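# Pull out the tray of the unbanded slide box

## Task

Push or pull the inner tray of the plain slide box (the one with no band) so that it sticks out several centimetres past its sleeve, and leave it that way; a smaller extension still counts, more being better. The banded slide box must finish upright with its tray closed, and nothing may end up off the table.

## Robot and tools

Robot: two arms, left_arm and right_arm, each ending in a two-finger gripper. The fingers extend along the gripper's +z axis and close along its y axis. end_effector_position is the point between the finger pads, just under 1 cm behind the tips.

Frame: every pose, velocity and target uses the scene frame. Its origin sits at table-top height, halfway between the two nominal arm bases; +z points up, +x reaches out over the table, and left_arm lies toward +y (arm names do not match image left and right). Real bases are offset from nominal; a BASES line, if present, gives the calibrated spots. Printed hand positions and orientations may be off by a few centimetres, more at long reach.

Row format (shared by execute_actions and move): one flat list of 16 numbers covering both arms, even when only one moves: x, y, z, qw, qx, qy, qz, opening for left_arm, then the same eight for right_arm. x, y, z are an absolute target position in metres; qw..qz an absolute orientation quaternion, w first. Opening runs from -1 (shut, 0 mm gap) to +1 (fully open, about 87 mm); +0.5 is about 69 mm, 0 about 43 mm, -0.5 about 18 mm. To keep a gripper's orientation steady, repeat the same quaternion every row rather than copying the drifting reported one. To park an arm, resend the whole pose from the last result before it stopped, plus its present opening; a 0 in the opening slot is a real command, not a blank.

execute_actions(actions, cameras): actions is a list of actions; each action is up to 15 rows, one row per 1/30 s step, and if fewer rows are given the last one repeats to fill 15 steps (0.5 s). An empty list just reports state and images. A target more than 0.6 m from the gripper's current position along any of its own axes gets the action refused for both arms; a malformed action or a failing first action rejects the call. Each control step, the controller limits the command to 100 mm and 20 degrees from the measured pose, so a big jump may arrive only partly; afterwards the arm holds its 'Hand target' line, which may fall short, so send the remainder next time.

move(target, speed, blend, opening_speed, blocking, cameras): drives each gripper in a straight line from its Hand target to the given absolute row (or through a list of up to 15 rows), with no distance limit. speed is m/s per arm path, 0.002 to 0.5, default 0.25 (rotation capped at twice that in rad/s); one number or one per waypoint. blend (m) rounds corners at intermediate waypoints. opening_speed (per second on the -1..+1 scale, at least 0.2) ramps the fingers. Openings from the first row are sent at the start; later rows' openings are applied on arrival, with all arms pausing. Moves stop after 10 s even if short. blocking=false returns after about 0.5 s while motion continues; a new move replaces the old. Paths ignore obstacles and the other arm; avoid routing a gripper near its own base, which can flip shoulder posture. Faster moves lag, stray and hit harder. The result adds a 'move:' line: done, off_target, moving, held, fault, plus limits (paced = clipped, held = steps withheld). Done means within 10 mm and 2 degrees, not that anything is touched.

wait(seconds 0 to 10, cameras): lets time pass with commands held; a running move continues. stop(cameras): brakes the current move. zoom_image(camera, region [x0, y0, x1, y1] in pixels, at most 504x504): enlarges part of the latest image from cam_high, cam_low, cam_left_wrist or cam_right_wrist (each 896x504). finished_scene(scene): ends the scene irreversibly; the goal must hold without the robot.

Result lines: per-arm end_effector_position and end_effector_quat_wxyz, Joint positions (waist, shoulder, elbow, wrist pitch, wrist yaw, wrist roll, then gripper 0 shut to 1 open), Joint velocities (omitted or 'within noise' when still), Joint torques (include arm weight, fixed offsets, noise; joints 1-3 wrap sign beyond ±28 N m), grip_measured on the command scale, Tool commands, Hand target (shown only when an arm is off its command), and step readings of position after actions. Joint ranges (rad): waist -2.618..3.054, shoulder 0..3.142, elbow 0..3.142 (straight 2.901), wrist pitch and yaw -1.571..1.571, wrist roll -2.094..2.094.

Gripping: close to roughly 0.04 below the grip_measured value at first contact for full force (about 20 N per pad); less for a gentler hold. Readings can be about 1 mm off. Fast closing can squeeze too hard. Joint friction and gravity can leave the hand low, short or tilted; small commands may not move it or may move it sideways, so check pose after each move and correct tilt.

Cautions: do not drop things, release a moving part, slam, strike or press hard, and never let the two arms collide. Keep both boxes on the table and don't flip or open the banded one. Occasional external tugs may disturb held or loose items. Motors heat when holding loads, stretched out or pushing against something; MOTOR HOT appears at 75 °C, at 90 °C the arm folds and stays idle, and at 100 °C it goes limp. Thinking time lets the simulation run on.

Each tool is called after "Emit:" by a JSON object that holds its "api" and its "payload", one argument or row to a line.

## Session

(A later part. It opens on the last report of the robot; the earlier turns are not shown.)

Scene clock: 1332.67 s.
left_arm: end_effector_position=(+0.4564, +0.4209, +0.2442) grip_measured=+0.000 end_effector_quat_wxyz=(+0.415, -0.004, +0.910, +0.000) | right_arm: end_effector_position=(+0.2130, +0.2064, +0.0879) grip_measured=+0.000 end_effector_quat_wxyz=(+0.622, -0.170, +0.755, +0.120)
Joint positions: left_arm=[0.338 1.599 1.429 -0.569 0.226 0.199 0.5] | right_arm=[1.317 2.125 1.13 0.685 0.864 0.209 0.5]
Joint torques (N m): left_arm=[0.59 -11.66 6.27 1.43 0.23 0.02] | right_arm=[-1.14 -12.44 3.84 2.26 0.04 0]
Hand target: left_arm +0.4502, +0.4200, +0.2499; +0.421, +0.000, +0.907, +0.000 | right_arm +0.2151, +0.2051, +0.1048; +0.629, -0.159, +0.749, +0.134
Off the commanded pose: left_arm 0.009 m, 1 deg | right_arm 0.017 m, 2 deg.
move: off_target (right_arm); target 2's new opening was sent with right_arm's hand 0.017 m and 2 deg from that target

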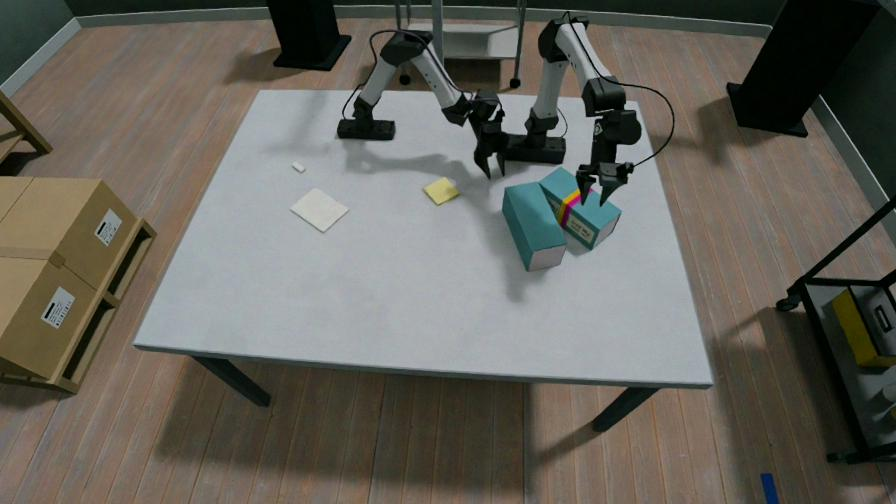

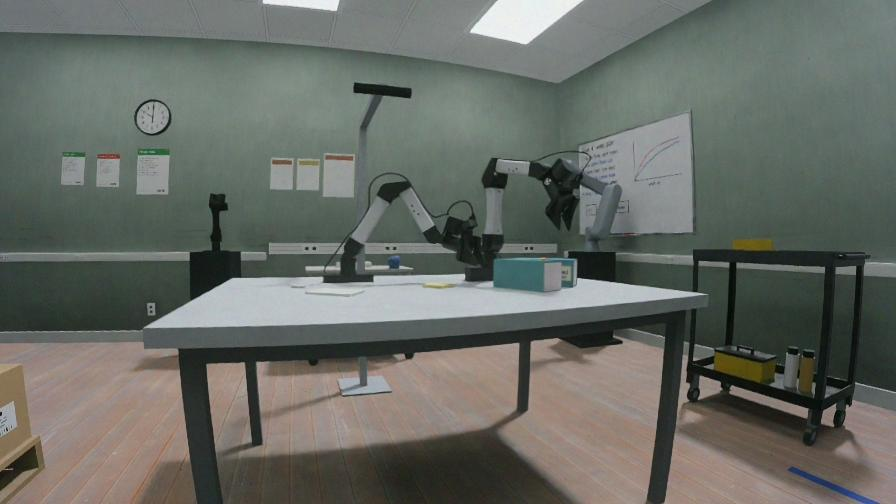

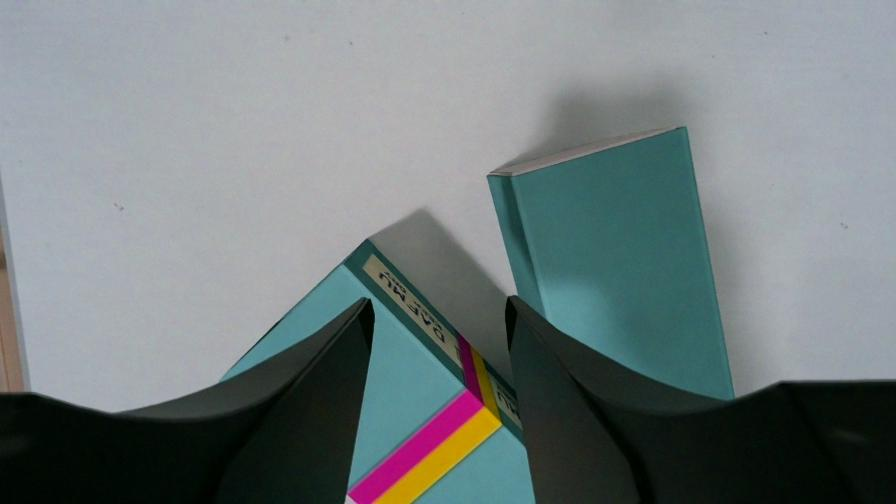

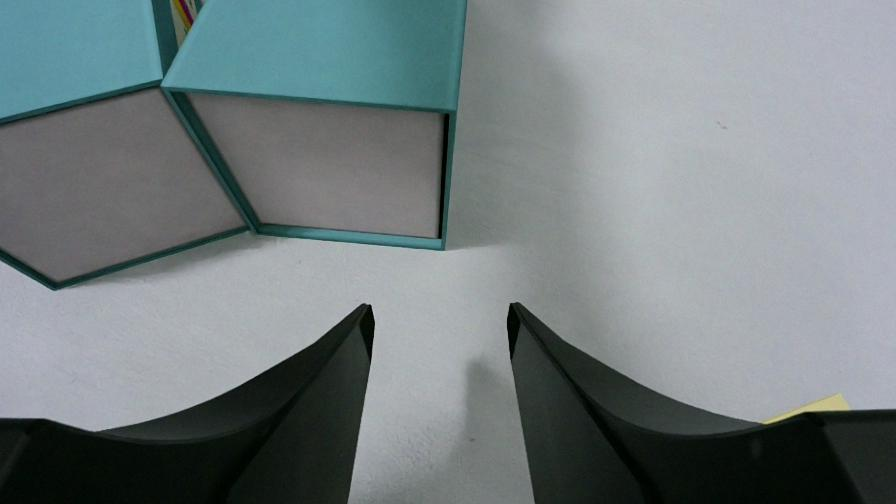

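Emit:
{"api": "move", "payload": {
  "target": [
    [0.45,0.42,0.25,0.42,0,0.905,0,0,0.225,0.206,0.09,0.636,-0.113,0.758,0.095,0],
    [0.45,0.42,0.25,0.42,0,0.905,0,0,0.262,0.220,0.085,0.636,-0.113,0.758,0.095,0]
  ],
  "speed": 0.08,
  "cameras": ["cam_high","cam_right_wrist"]
}}

Scene clock: 1344.70 s.
left_arm: end_effector_position=(+0.4565, +0.4208, +0.2442) grip_measured=+0.000 end_effector_quat_wxyz=(+0.415, -0.003, +0.910, +0.000) | right_arm: end_effector_position=(+0.2596, +0.2109, +0.0794) grip_measured=+0.000 end_effector_quat_wxyz=(+0.635, -0.111, +0.760, +0.087)
Joint positions: left_arm=[0.338 1.599 1.429 -0.569 0.227 0.199 0.5] | right_arm=[1.248 2.252 1.296 0.653 0.929 0.237 0.5]
Joint torques (N m): left_arm=[0.68 -11.7 6.2 1.42 0.2 -0.01] | right_arm=[-0.79 -9.61 7.88 1.9 0 -0.04]
Hand target: left_arm +0.4502, +0.4200, +0.2499; +0.421, +0.000, +0.907, +0.000 | right_arm +0.2619, +0.2196, +0.0853; +0.636, -0.113, +0.757, +0.095
Off the commanded pose: left_arm 0.009 m, 1 deg | right_arm 0.011 m, 1 deg.
move: off_target (right_arm)
Images, in order: cam_high, cam_right_wrist.

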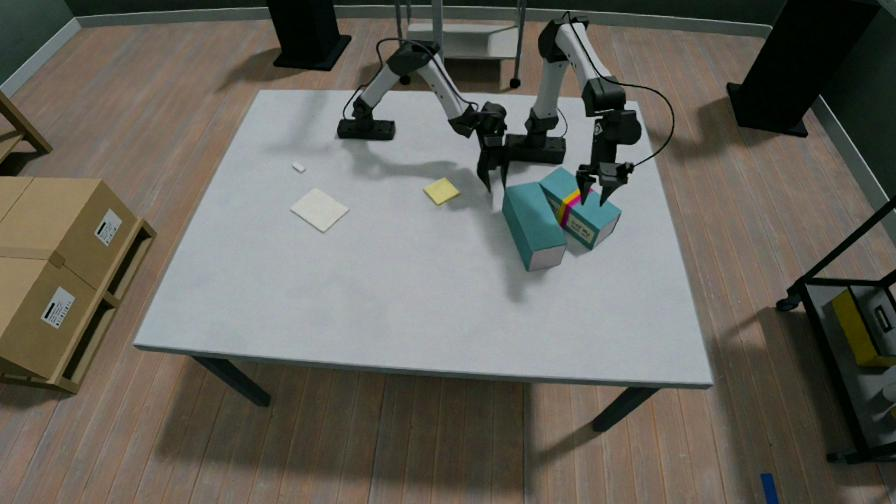

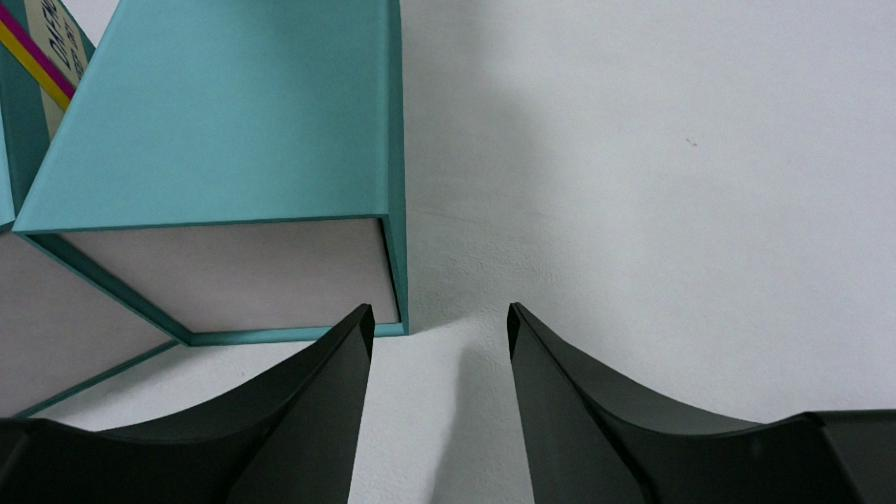

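Emit:
{"api": "move", "payload": {
  "target": [
    [0.45,0.42,0.25,0.42,0,0.905,0,0,0.258,0.231,0.085,0.634,-0.124,0.756,0.104,0],
    [0.45,0.42,0.25,0.42,0,0.905,0,0,0.283,0.239,0.085,0.634,-0.124,0.756,0.104,0]
  ],
  "speed": 0.06,
  "cameras": ["cam_high","cam_right_wrist"]
}}

Scene clock: 1353.00 s.
left_arm: end_effector_position=(+0.4565, +0.4207, +0.2442) grip_measured=+0.000 end_effector_quat_wxyz=(+0.415, -0.003, +0.910, +0.000) | right_arm: end_effector_position=(+0.2783, +0.2317, +0.0797) grip_measured=+0.000 end_effector_quat_wxyz=(+0.633, -0.123, +0.758, +0.098)
Joint positions: left_arm=[0.338 1.599 1.429 -0.569 0.227 0.199 0.5] | right_arm=[1.218 2.316 1.412 0.622 0.868 0.21 0.5]
Joint torques (N m): left_arm=[0.64 -11.66 6.42 1.42 0.23 0.01] | right_arm=[-1.13 -10 8.18 1.94 -0.06 -0.04]
Hand target: left_arm +0.4502, +0.4200, +0.2499; +0.421, +0.000, +0.907, +0.000 | right_arm +0.2827, +0.2386, +0.0852; +0.634, -0.124, +0.756, +0.104
Off the commanded pose: left_arm 0.009 m, 1 deg | right_arm 0.010 m, 1 deg.
move: done
Images, in order: cam_high, cam_right_wrist.

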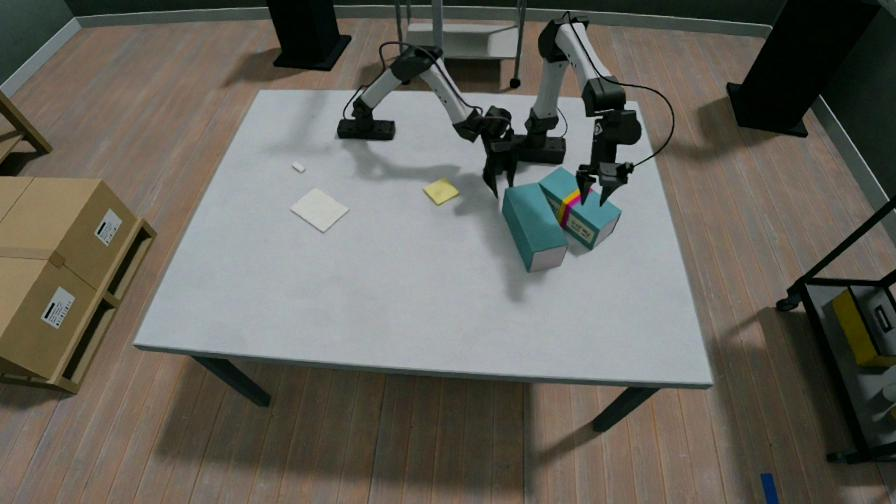

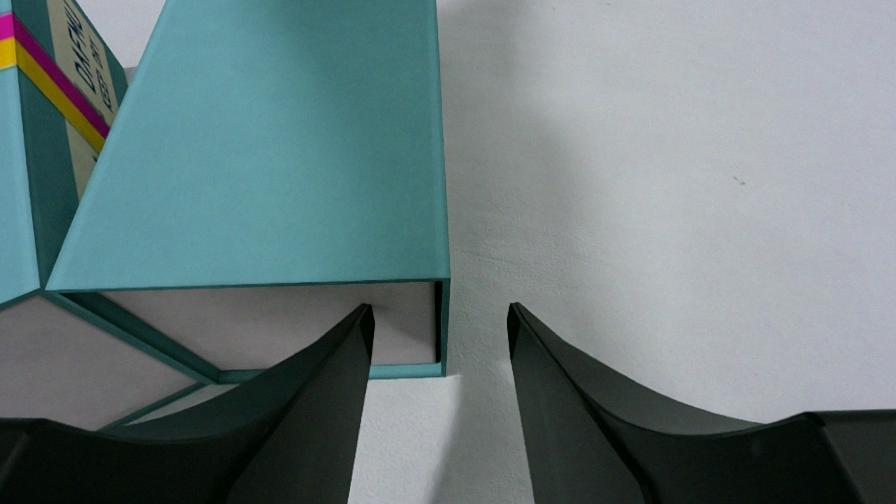

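Emit:
{"api": "move", "payload": {
  "target": [
    [0.45,0.42,0.25,0.42,0,0.905,0,0,0.295,0.243,0.085,0.634,-0.124,0.756,0.104,0],
    [0.45,0.42,0.25,0.42,0,0.905,0,0,0.295,0.243,0.085,0.634,-0.124,0.756,0.104,-0.95]
  ],
  "speed": 0.04,
  "opening_speed": 0.6,
  "cameras": ["cam_high","cam_right_wrist"]
}}

Scene clock: 1367.13 s.
left_arm: end_effector_position=(+0.4565, +0.4207, +0.2442) grip_measured=+0.000 end_effector_quat_wxyz=(+0.415, -0.003, +0.910, +0.000) | right_arm: end_effector_position=(+0.2899, +0.2357, +0.0783) grip_measured=-0.907 end_effector_quat_wxyz=(+0.631, -0.126, +0.759, +0.096)
Joint positions: left_arm=[0.338 1.599 1.429 -0.569 0.227 0.199 0.5] | right_arm=[1.198 2.342 1.458 0.602 0.845 0.2 0.047]
Joint torques (N m): left_arm=[0.77 -11.56 6.37 1.46 0.24 0] | right_arm=[-1.13 -10.21 8.29 2 -0.03 -0.01]
Heat: left arm: 51 °C; right arm: 52 °C.
Hand target: left_arm +0.4502, +0.4200, +0.2499; +0.421, +0.000, +0.907, +0.000 | right_arm +0.2947, +0.2425, +0.0851; +0.634, -0.124, +0.756, +0.104
Off the commanded pose: left_arm 0.009 m, 1 deg | right_arm 0.011 m, 1 deg.
move: off_target (right_arm); target 2's new opening was sent with right_arm's hand 0.011 m and 1 deg from that target
Images, in order: cam_high, cam_right_wrist.

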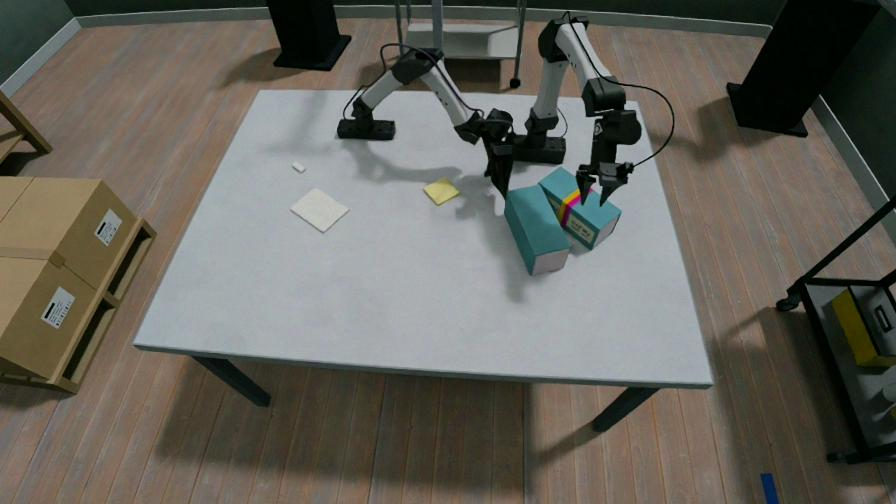

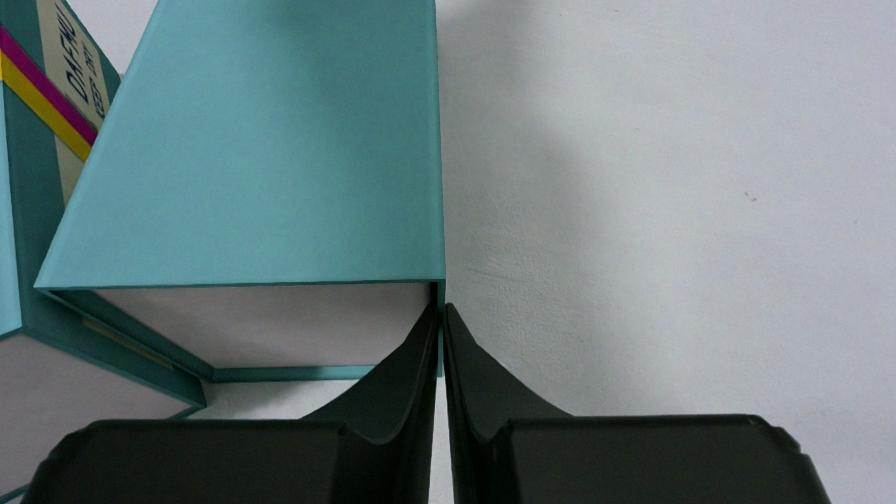

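Emit:
{"api": "move", "payload": {
  "target": [
    [0.45,0.42,0.25,0.42,0,0.905,0,-1,0.33,0.16,0.085,0.638,-0.08,0.762,0.067,-1],
    [0.35,0.40,0.25,0.5,0,0.866,0,-1,0.38,-0.02,0.085,0.642,-0.033,0.765,0.028,-1]
  ],
  "speed": 0.08,
  "blend": 0.02
}}

Scene clock: 1385.27 s.
left_arm: end_effector_position=(+0.3538, +0.4006, +0.2531) grip_measured=-1.000 end_effector_quat_wxyz=(+0.500, -0.003, +0.866, +0.002) | right_arm: end_effector_position=(+0.3799, -0.0135, +0.0759) grip_measured=-0.877 end_effector_quat_wxyz=(+0.636, -0.038, +0.770, +0.030)
Joint positions: left_arm=[0.431 1.065 0.929 -0.424 0.338 0.205 0] | right_arm=[0.727 2.008 0.806 0.97 0.602 0.13 0.062]
Joint torques (N m): left_arm=[0.98 -4.41 6.35 1.59 0.29 -0.01] | right_arm=[-1.46 -10.21 3 2.27 0.05 -0.06]
Hand target: left_arm +0.3501, +0.3999, +0.2500; +0.500, +0.000, +0.866, +0.000 | right_arm +0.3801, -0.0200, +0.0846; +0.642, -0.033, +0.765, +0.028
Off the commanded pose: left_arm 0.005 m, 0 deg | right_arm 0.011 m, 1 deg.
move: off_target (right_arm); blend cut to 0 m at target 1

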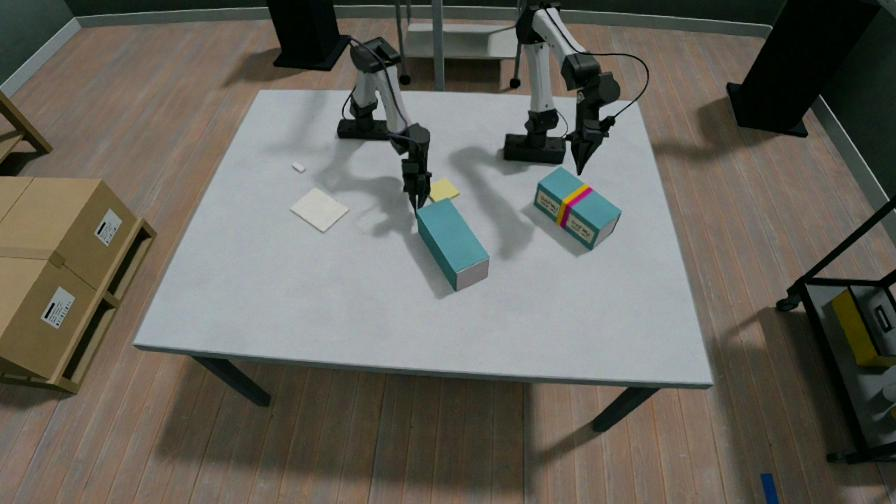

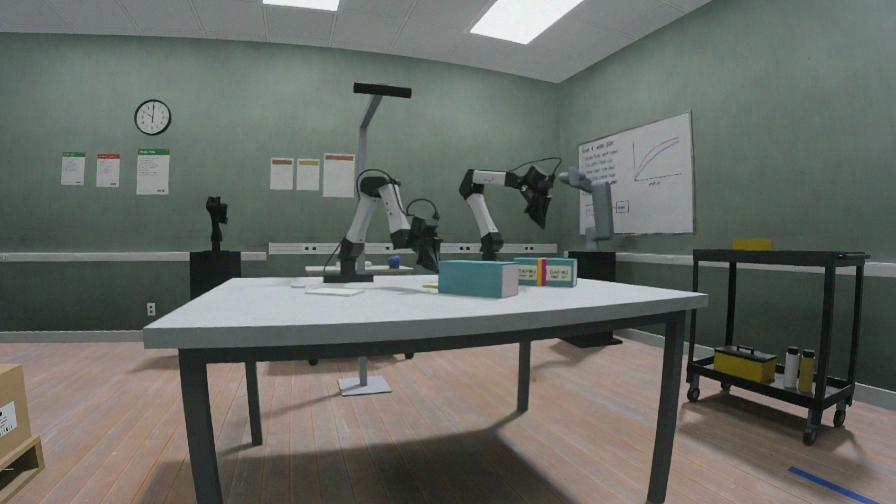

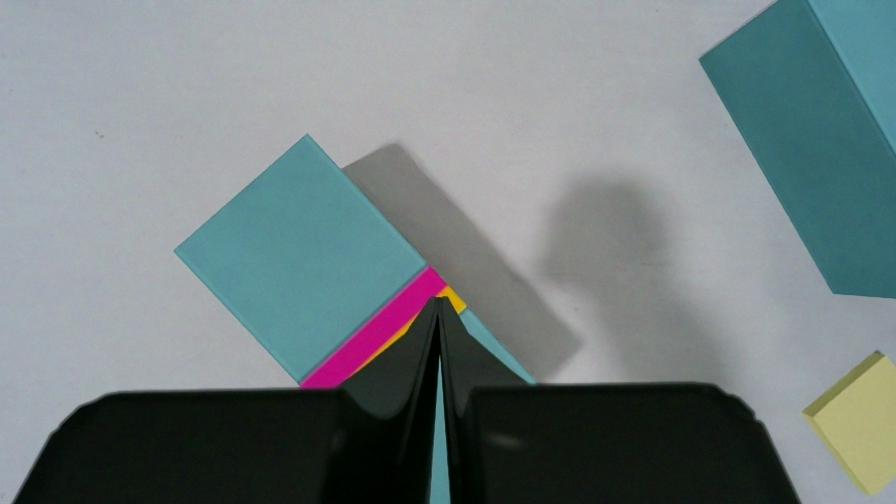

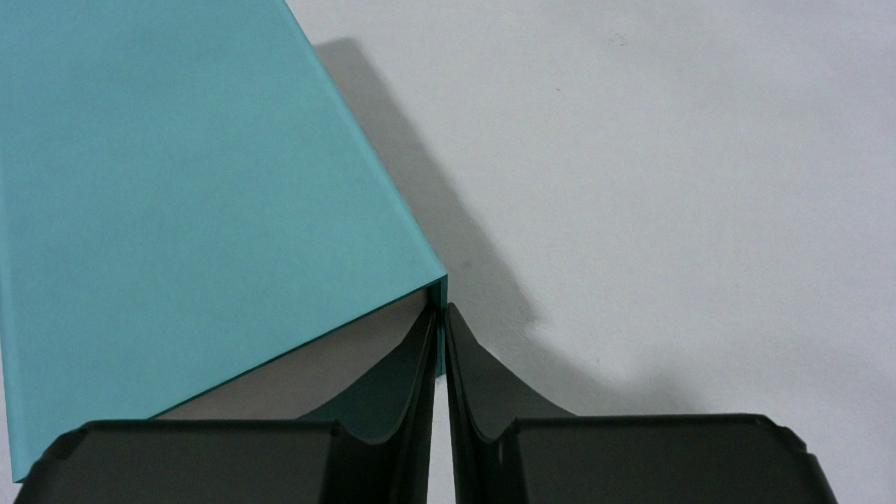

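Emit:
{"api": "move", "payload": {
  "target": [
    [0.30,0.15,0.2,0.613,0.2303,0.7308,-0.1933,-1,0.38,-0.02,0.085,0.642,-0.033,0.765,0.028,-1],
    [0.32,0.09,0.10,0.613,0.2303,0.7308,-0.1933,-1,0.38,-0.02,0.085,0.642,-0.033,0.765,0.028,-1]
  ],
  "speed": 0.12
}}

Scene clock: 1413.70 s.
left_arm: end_effector_position=(+0.3248, +0.0882, +0.1082) grip_measured=-1.000 end_effector_quat_wxyz=(+0.620, +0.230, +0.724, -0.196) | right_arm: end_effector_position=(+0.3799, -0.0135, +0.0759) grip_measured=-0.877 end_effector_quat_wxyz=(+0.636, -0.038, +0.770, +0.030)
Joint positions: left_arm=[-0.687 1.645 0.212 1.277 -0.105 -0.015 0] | right_arm=[0.727 2.008 0.806 0.97 0.602 0.129 0.062]
Joint torques (N m): left_arm=[-0.7 -3.63 2.84 1.87 -0.04 -0.12] | right_arm=[-1.46 -10.21 3.02 2.27 0.07 -0.04]
Heat: left arm: 44 °C; right arm: 51 °C.
Hand target: left_arm +0.3200, +0.0902, +0.1001; +0.613, +0.230, +0.731, -0.193 | right_arm +0.3801, -0.0200, +0.0846; +0.642, -0.033, +0.765, +0.028
Off the commanded pose: left_arm 0.010 m, 1 deg | right_arm 0.011 m, 1 deg.
move: off_target (right_arm)

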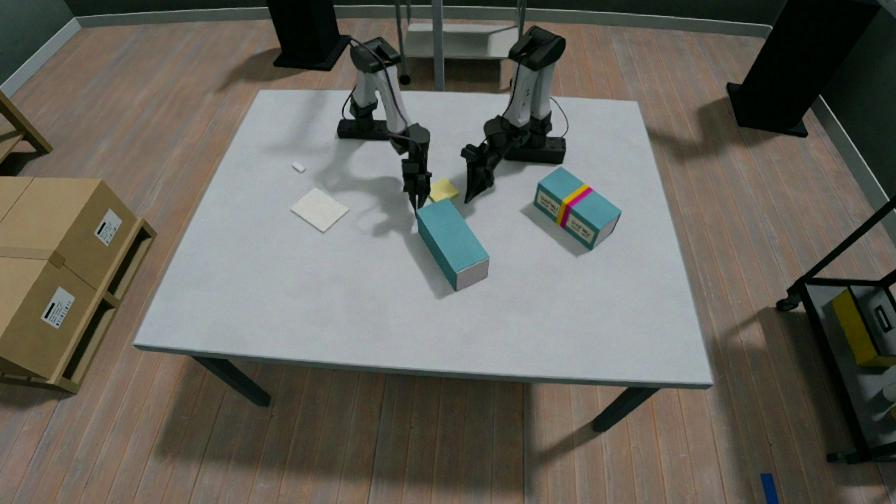

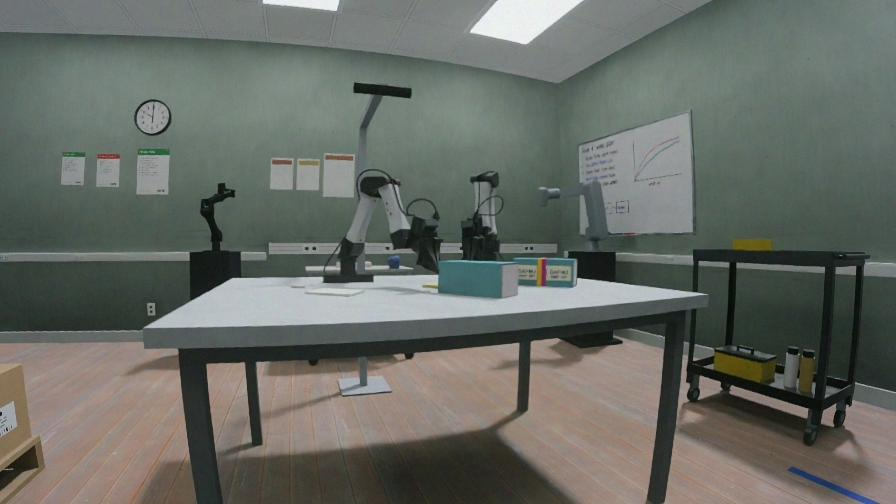

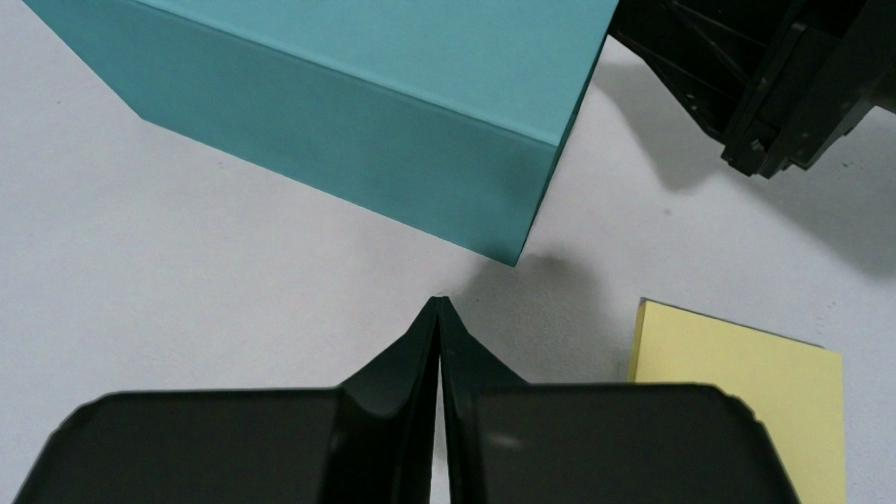

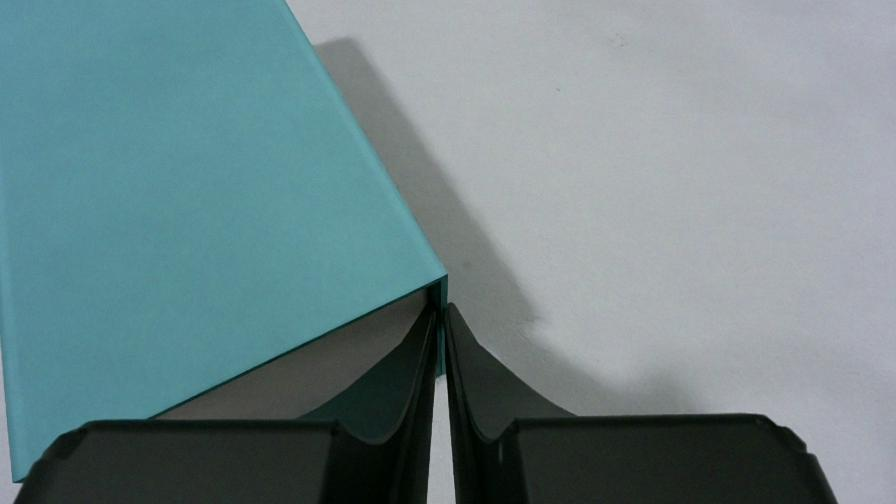

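Emit:
{"api": "move", "payload": {
  "target": [
    [0.32,0.14,0.2,0.613,0.2303,0.7308,-0.1933,-1,0.38,-0.02,0.085,0.642,-0.033,0.765,0.028,-1],
    [0.50,0.26,0.18,0.5,0,0.866,0,-1,0.38,-0.02,0.085,0.642,-0.033,0.765,0.028,-1],
    [0.52,0.26,0.08,0.5,0,0.866,0,-1,0.38,-0.02,0.085,0.642,-0.033,0.765,0.028,-1],
    [0.56,0.065,0.08,0.5,0.07,0.866,-0.05,-1,0.38,-0.02,0.085,0.642,-0.033,0.765,0.028,-1]
  ],
  "speed": 0.15
}}

Scene clock: 1430.30 s.
left_arm: end_effector_position=(+0.5591, +0.0742, +0.0877) grip_measured=-1.000 end_effector_quat_wxyz=(+0.505, +0.067, +0.859, -0.048) | right_arm: end_effector_position=(+0.3817, -0.0195, +0.0758) grip_measured=-0.910 end_effector_quat_wxyz=(+0.637, -0.033, +0.770, +0.022)
Joint positions: left_arm=[-0.481 2.183 1.411 0.24 -0.296 -0.186 0] | right_arm=[0.718 2.007 0.804 0.971 0.612 0.127 0.045]
Joint torques (N m): left_arm=[-1.33 -10.45 10.13 1.51 -0.05 -0.12] | right_arm=[-0.72 -10.11 3.19 2.26 -0.03 -0.02]
Hand target: left_arm +0.5595, +0.0653, +0.0800; +0.498, +0.070, +0.863, -0.050 | right_arm +0.3801, -0.0200, +0.0847; +0.642, -0.033, +0.765, +0.028
Off the commanded pose: left_arm 0.012 m, 1 deg | right_arm 0.009 m, 1 deg.
move: off_target (left_arm)

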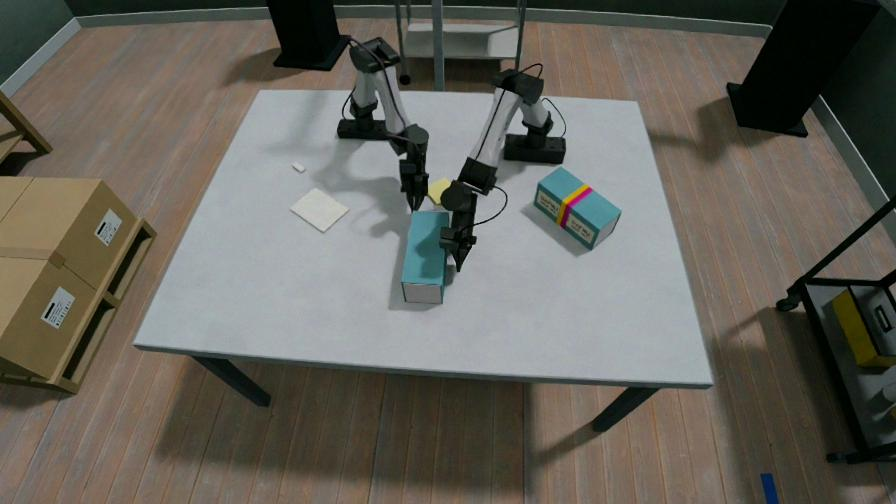

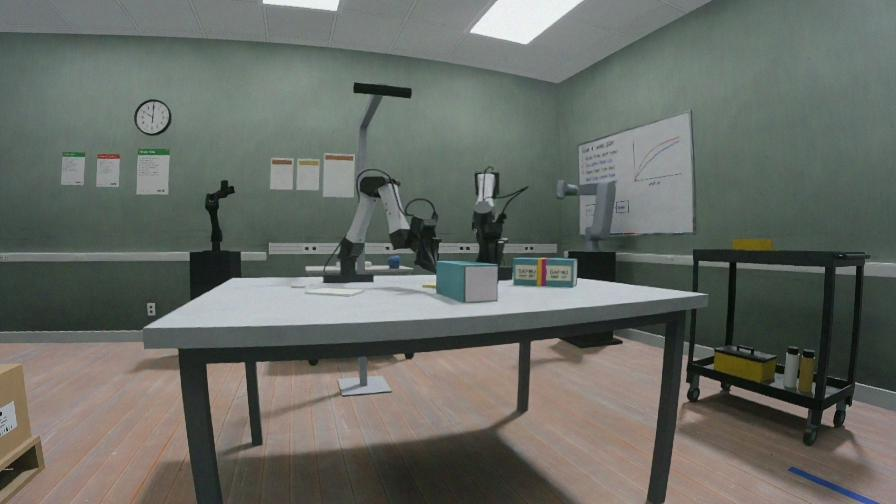

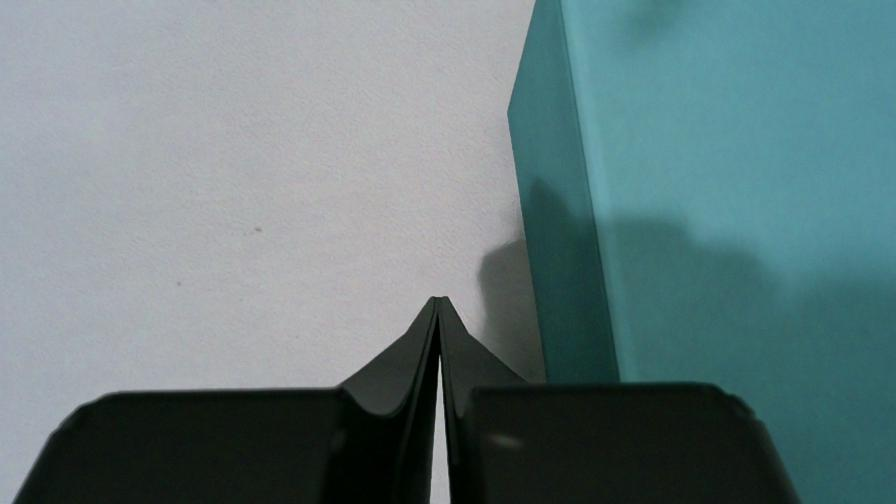

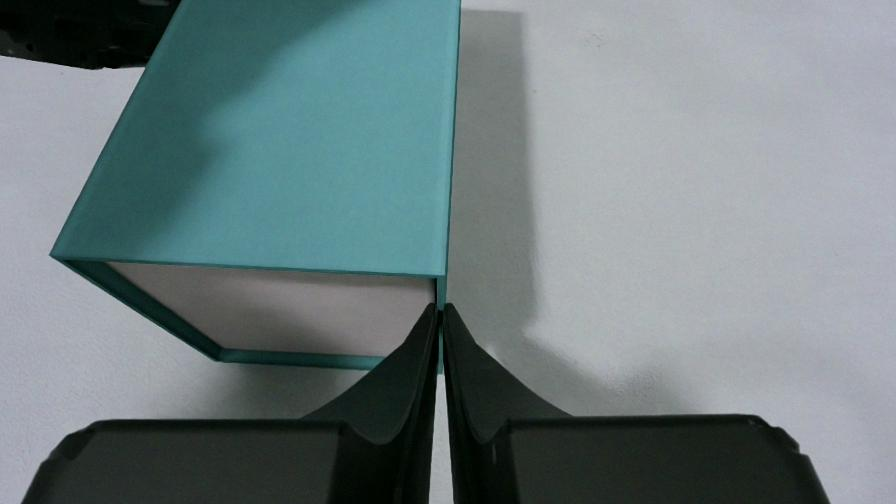

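Emit:
{"api": "move", "payload": {
  "target": [
    [0.53,0.14,0.14,0.5,0.07,0.866,-0.05,-1,0.38,-0.02,0.085,0.642,-0.033,0.765,0.028,-1],
    [0.33,0.16,0.2,0.628,0.166,0.748,-0.139,-1,0.38,-0.02,0.085,0.642,-0.033,0.765,0.028,-1],
    [0.33,0.07,0.09,0.628,0.166,0.748,-0.139,-1,0.38,-0.02,0.085,0.642,-0.033,0.765,0.028,-1]
  ],
  "speed": 0.15
}}

Scene clock: 1443.47 s.
left_arm: end_effector_position=(+0.3260, +0.0756, +0.0874) grip_measured=-1.000 end_effector_quat_wxyz=(+0.622, +0.171, +0.751, -0.138) | right_arm: end_effector_position=(+0.3817, -0.0195, +0.0758) grip_measured=-0.910 end_effector_quat_wxyz=(+0.637, -0.033, +0.770, +0.022)
Joint positions: left_arm=[-0.849 1.788 0.285 1.295 -0.431 -0.082 0] | right_arm=[0.718 2.007 0.804 0.971 0.612 0.127 0.045]
Joint torques (N m): left_arm=[-0.59 -4.56 6 1.84 -0.11 -0.07] | right_arm=[-0.73 -10.13 3.19 2.26 -0.03 -0.02]
Hand target: left_arm +0.3297, +0.0701, +0.0900; +0.628, +0.166, +0.748, -0.139 | right_arm +0.3801, -0.0200, +0.0847; +0.642, -0.033, +0.765, +0.028
Off the commanded pose: left_arm 0.007 m, 1 deg | right_arm 0.009 m, 1 deg.
move: done

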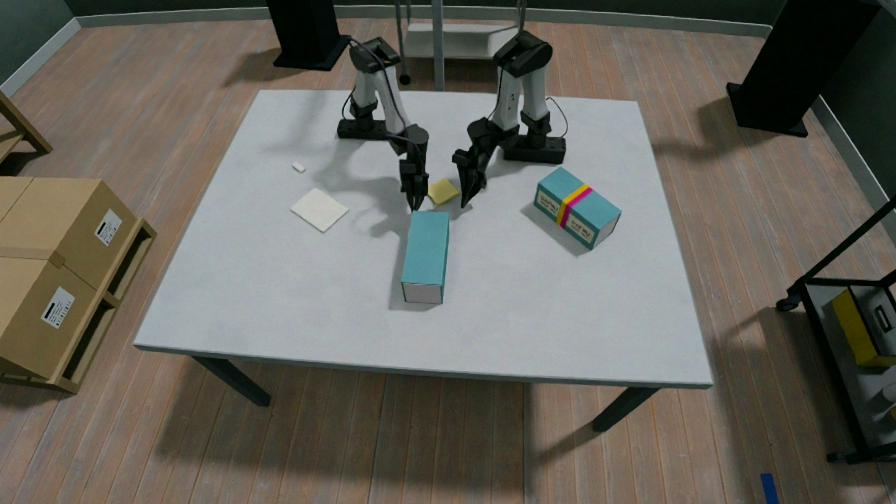

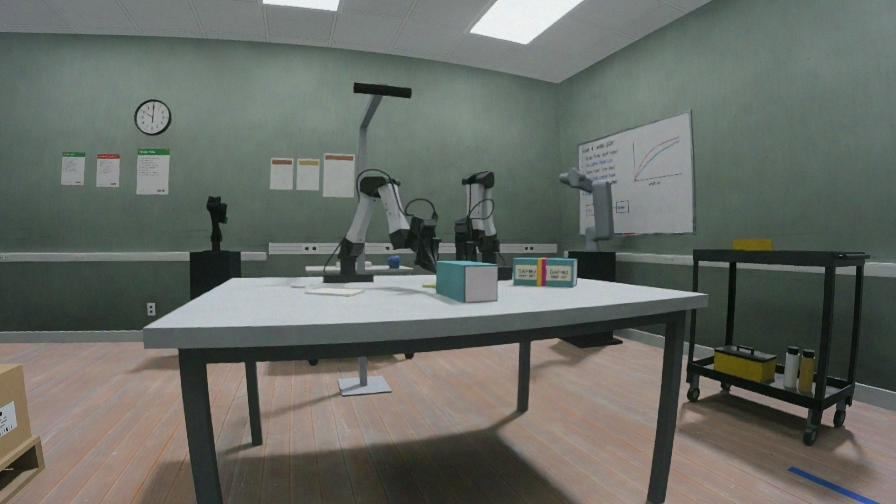

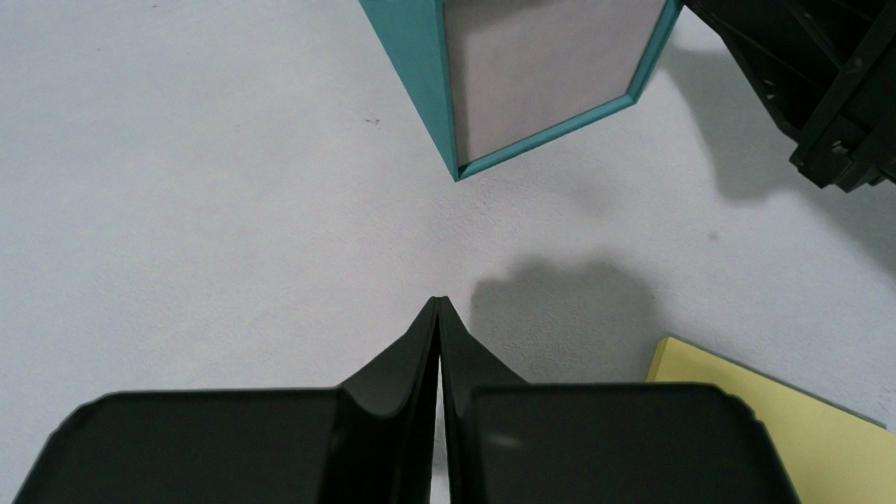

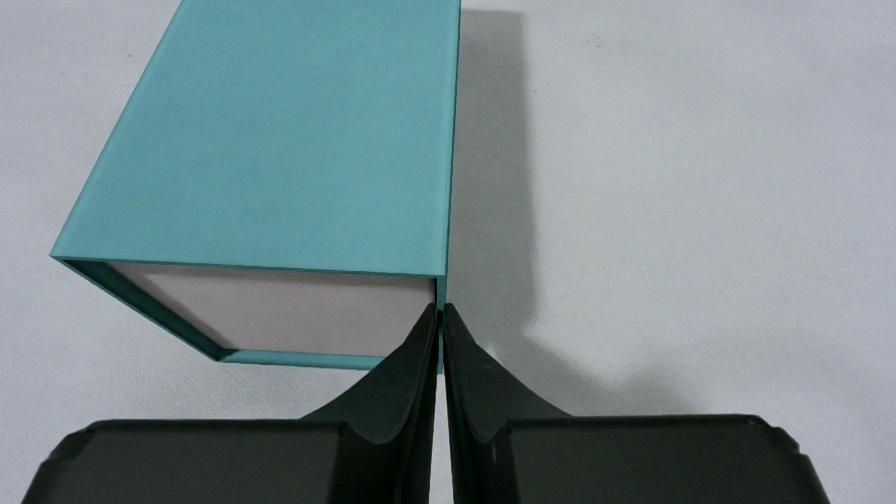

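Emit:
{"api": "move", "payload": {
  "target": [
    [0.34,0.085,0.09,0.604,0.262,0.720,-0.2198,-1,0.38,-0.02,0.085,0.642,-0.033,0.765,0.028,-1],
    [0.385,0.04,0.09,0.604,0.262,0.720,-0.2198,-1,0.38,-0.02,0.085,0.642,-0.033,0.765,0.028,-1]
  ],
  "speed": 0.08
}}

Scene clock: 1473.10 s.
left_arm: end_effector_position=(+0.3823, +0.0442, +0.0940) grip_measured=-1.000 end_effector_quat_wxyz=(+0.607, +0.260, +0.718, -0.223) | right_arm: end_effector_position=(+0.3817, -0.0195, +0.0758) grip_measured=-0.910 end_effector_quat_wxyz=(+0.637, -0.033, +0.770, +0.022)
Joint positions: left_arm=[-0.618 1.906 0.498 1.242 0.049 0.004 0] | right_arm=[0.718 2.007 0.804 0.971 0.612 0.127 0.045]
Joint torques (N m): left_arm=[-0.7 -5.93 6.57 1.65 0 -0.05] | right_arm=[-0.73 -10.11 3.19 2.26 -0.03 -0.02]
Hand target: left_arm +0.3848, +0.0401, +0.0901; +0.604, +0.262, +0.720, -0.220 | right_arm +0.3801, -0.0200, +0.0847; +0.642, -0.033, +0.765, +0.028
Off the commanded pose: left_arm 0.006 m, 1 deg | right_arm 0.009 m, 1 deg.
move: done

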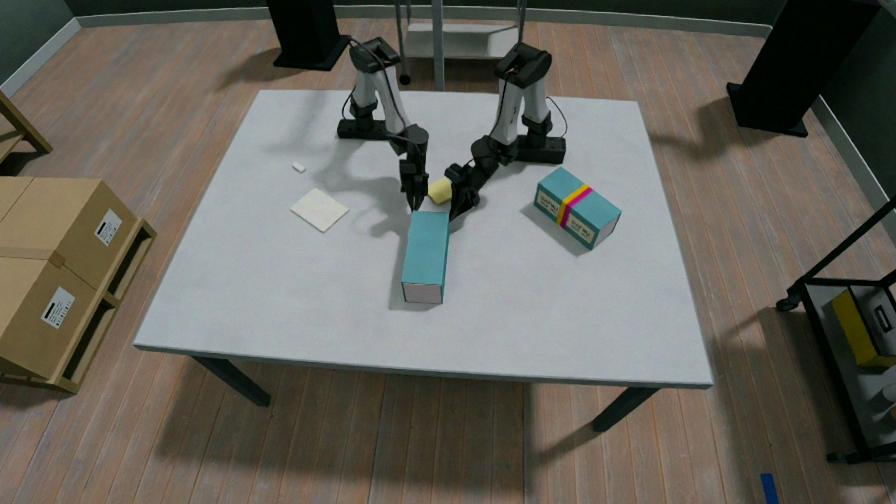

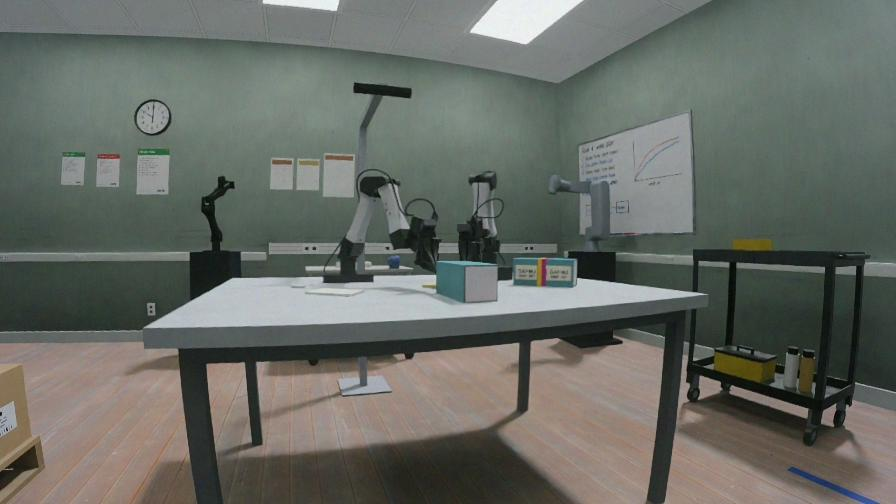

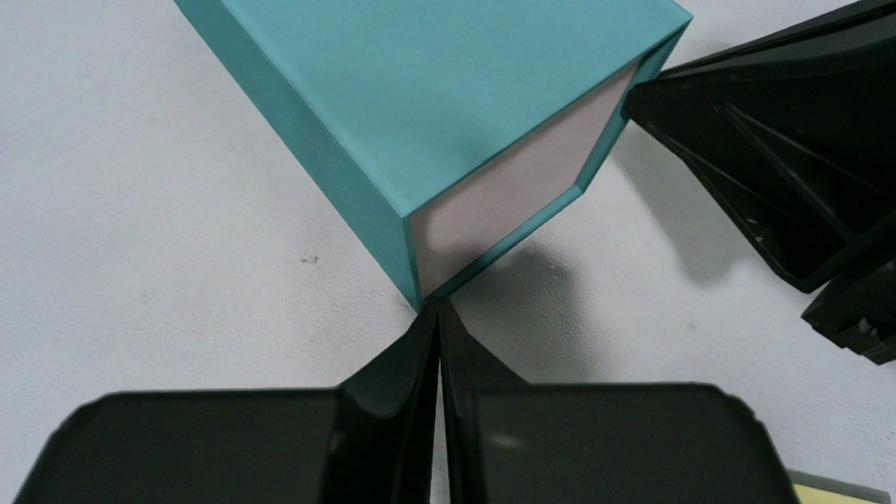

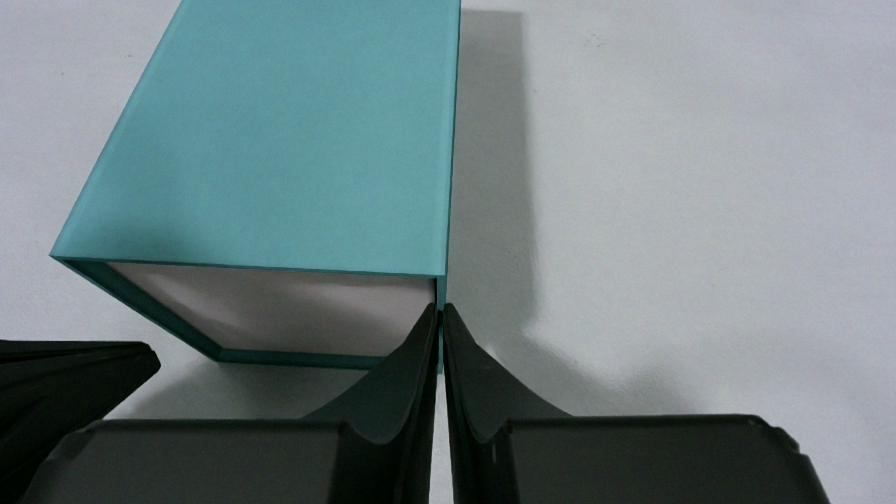

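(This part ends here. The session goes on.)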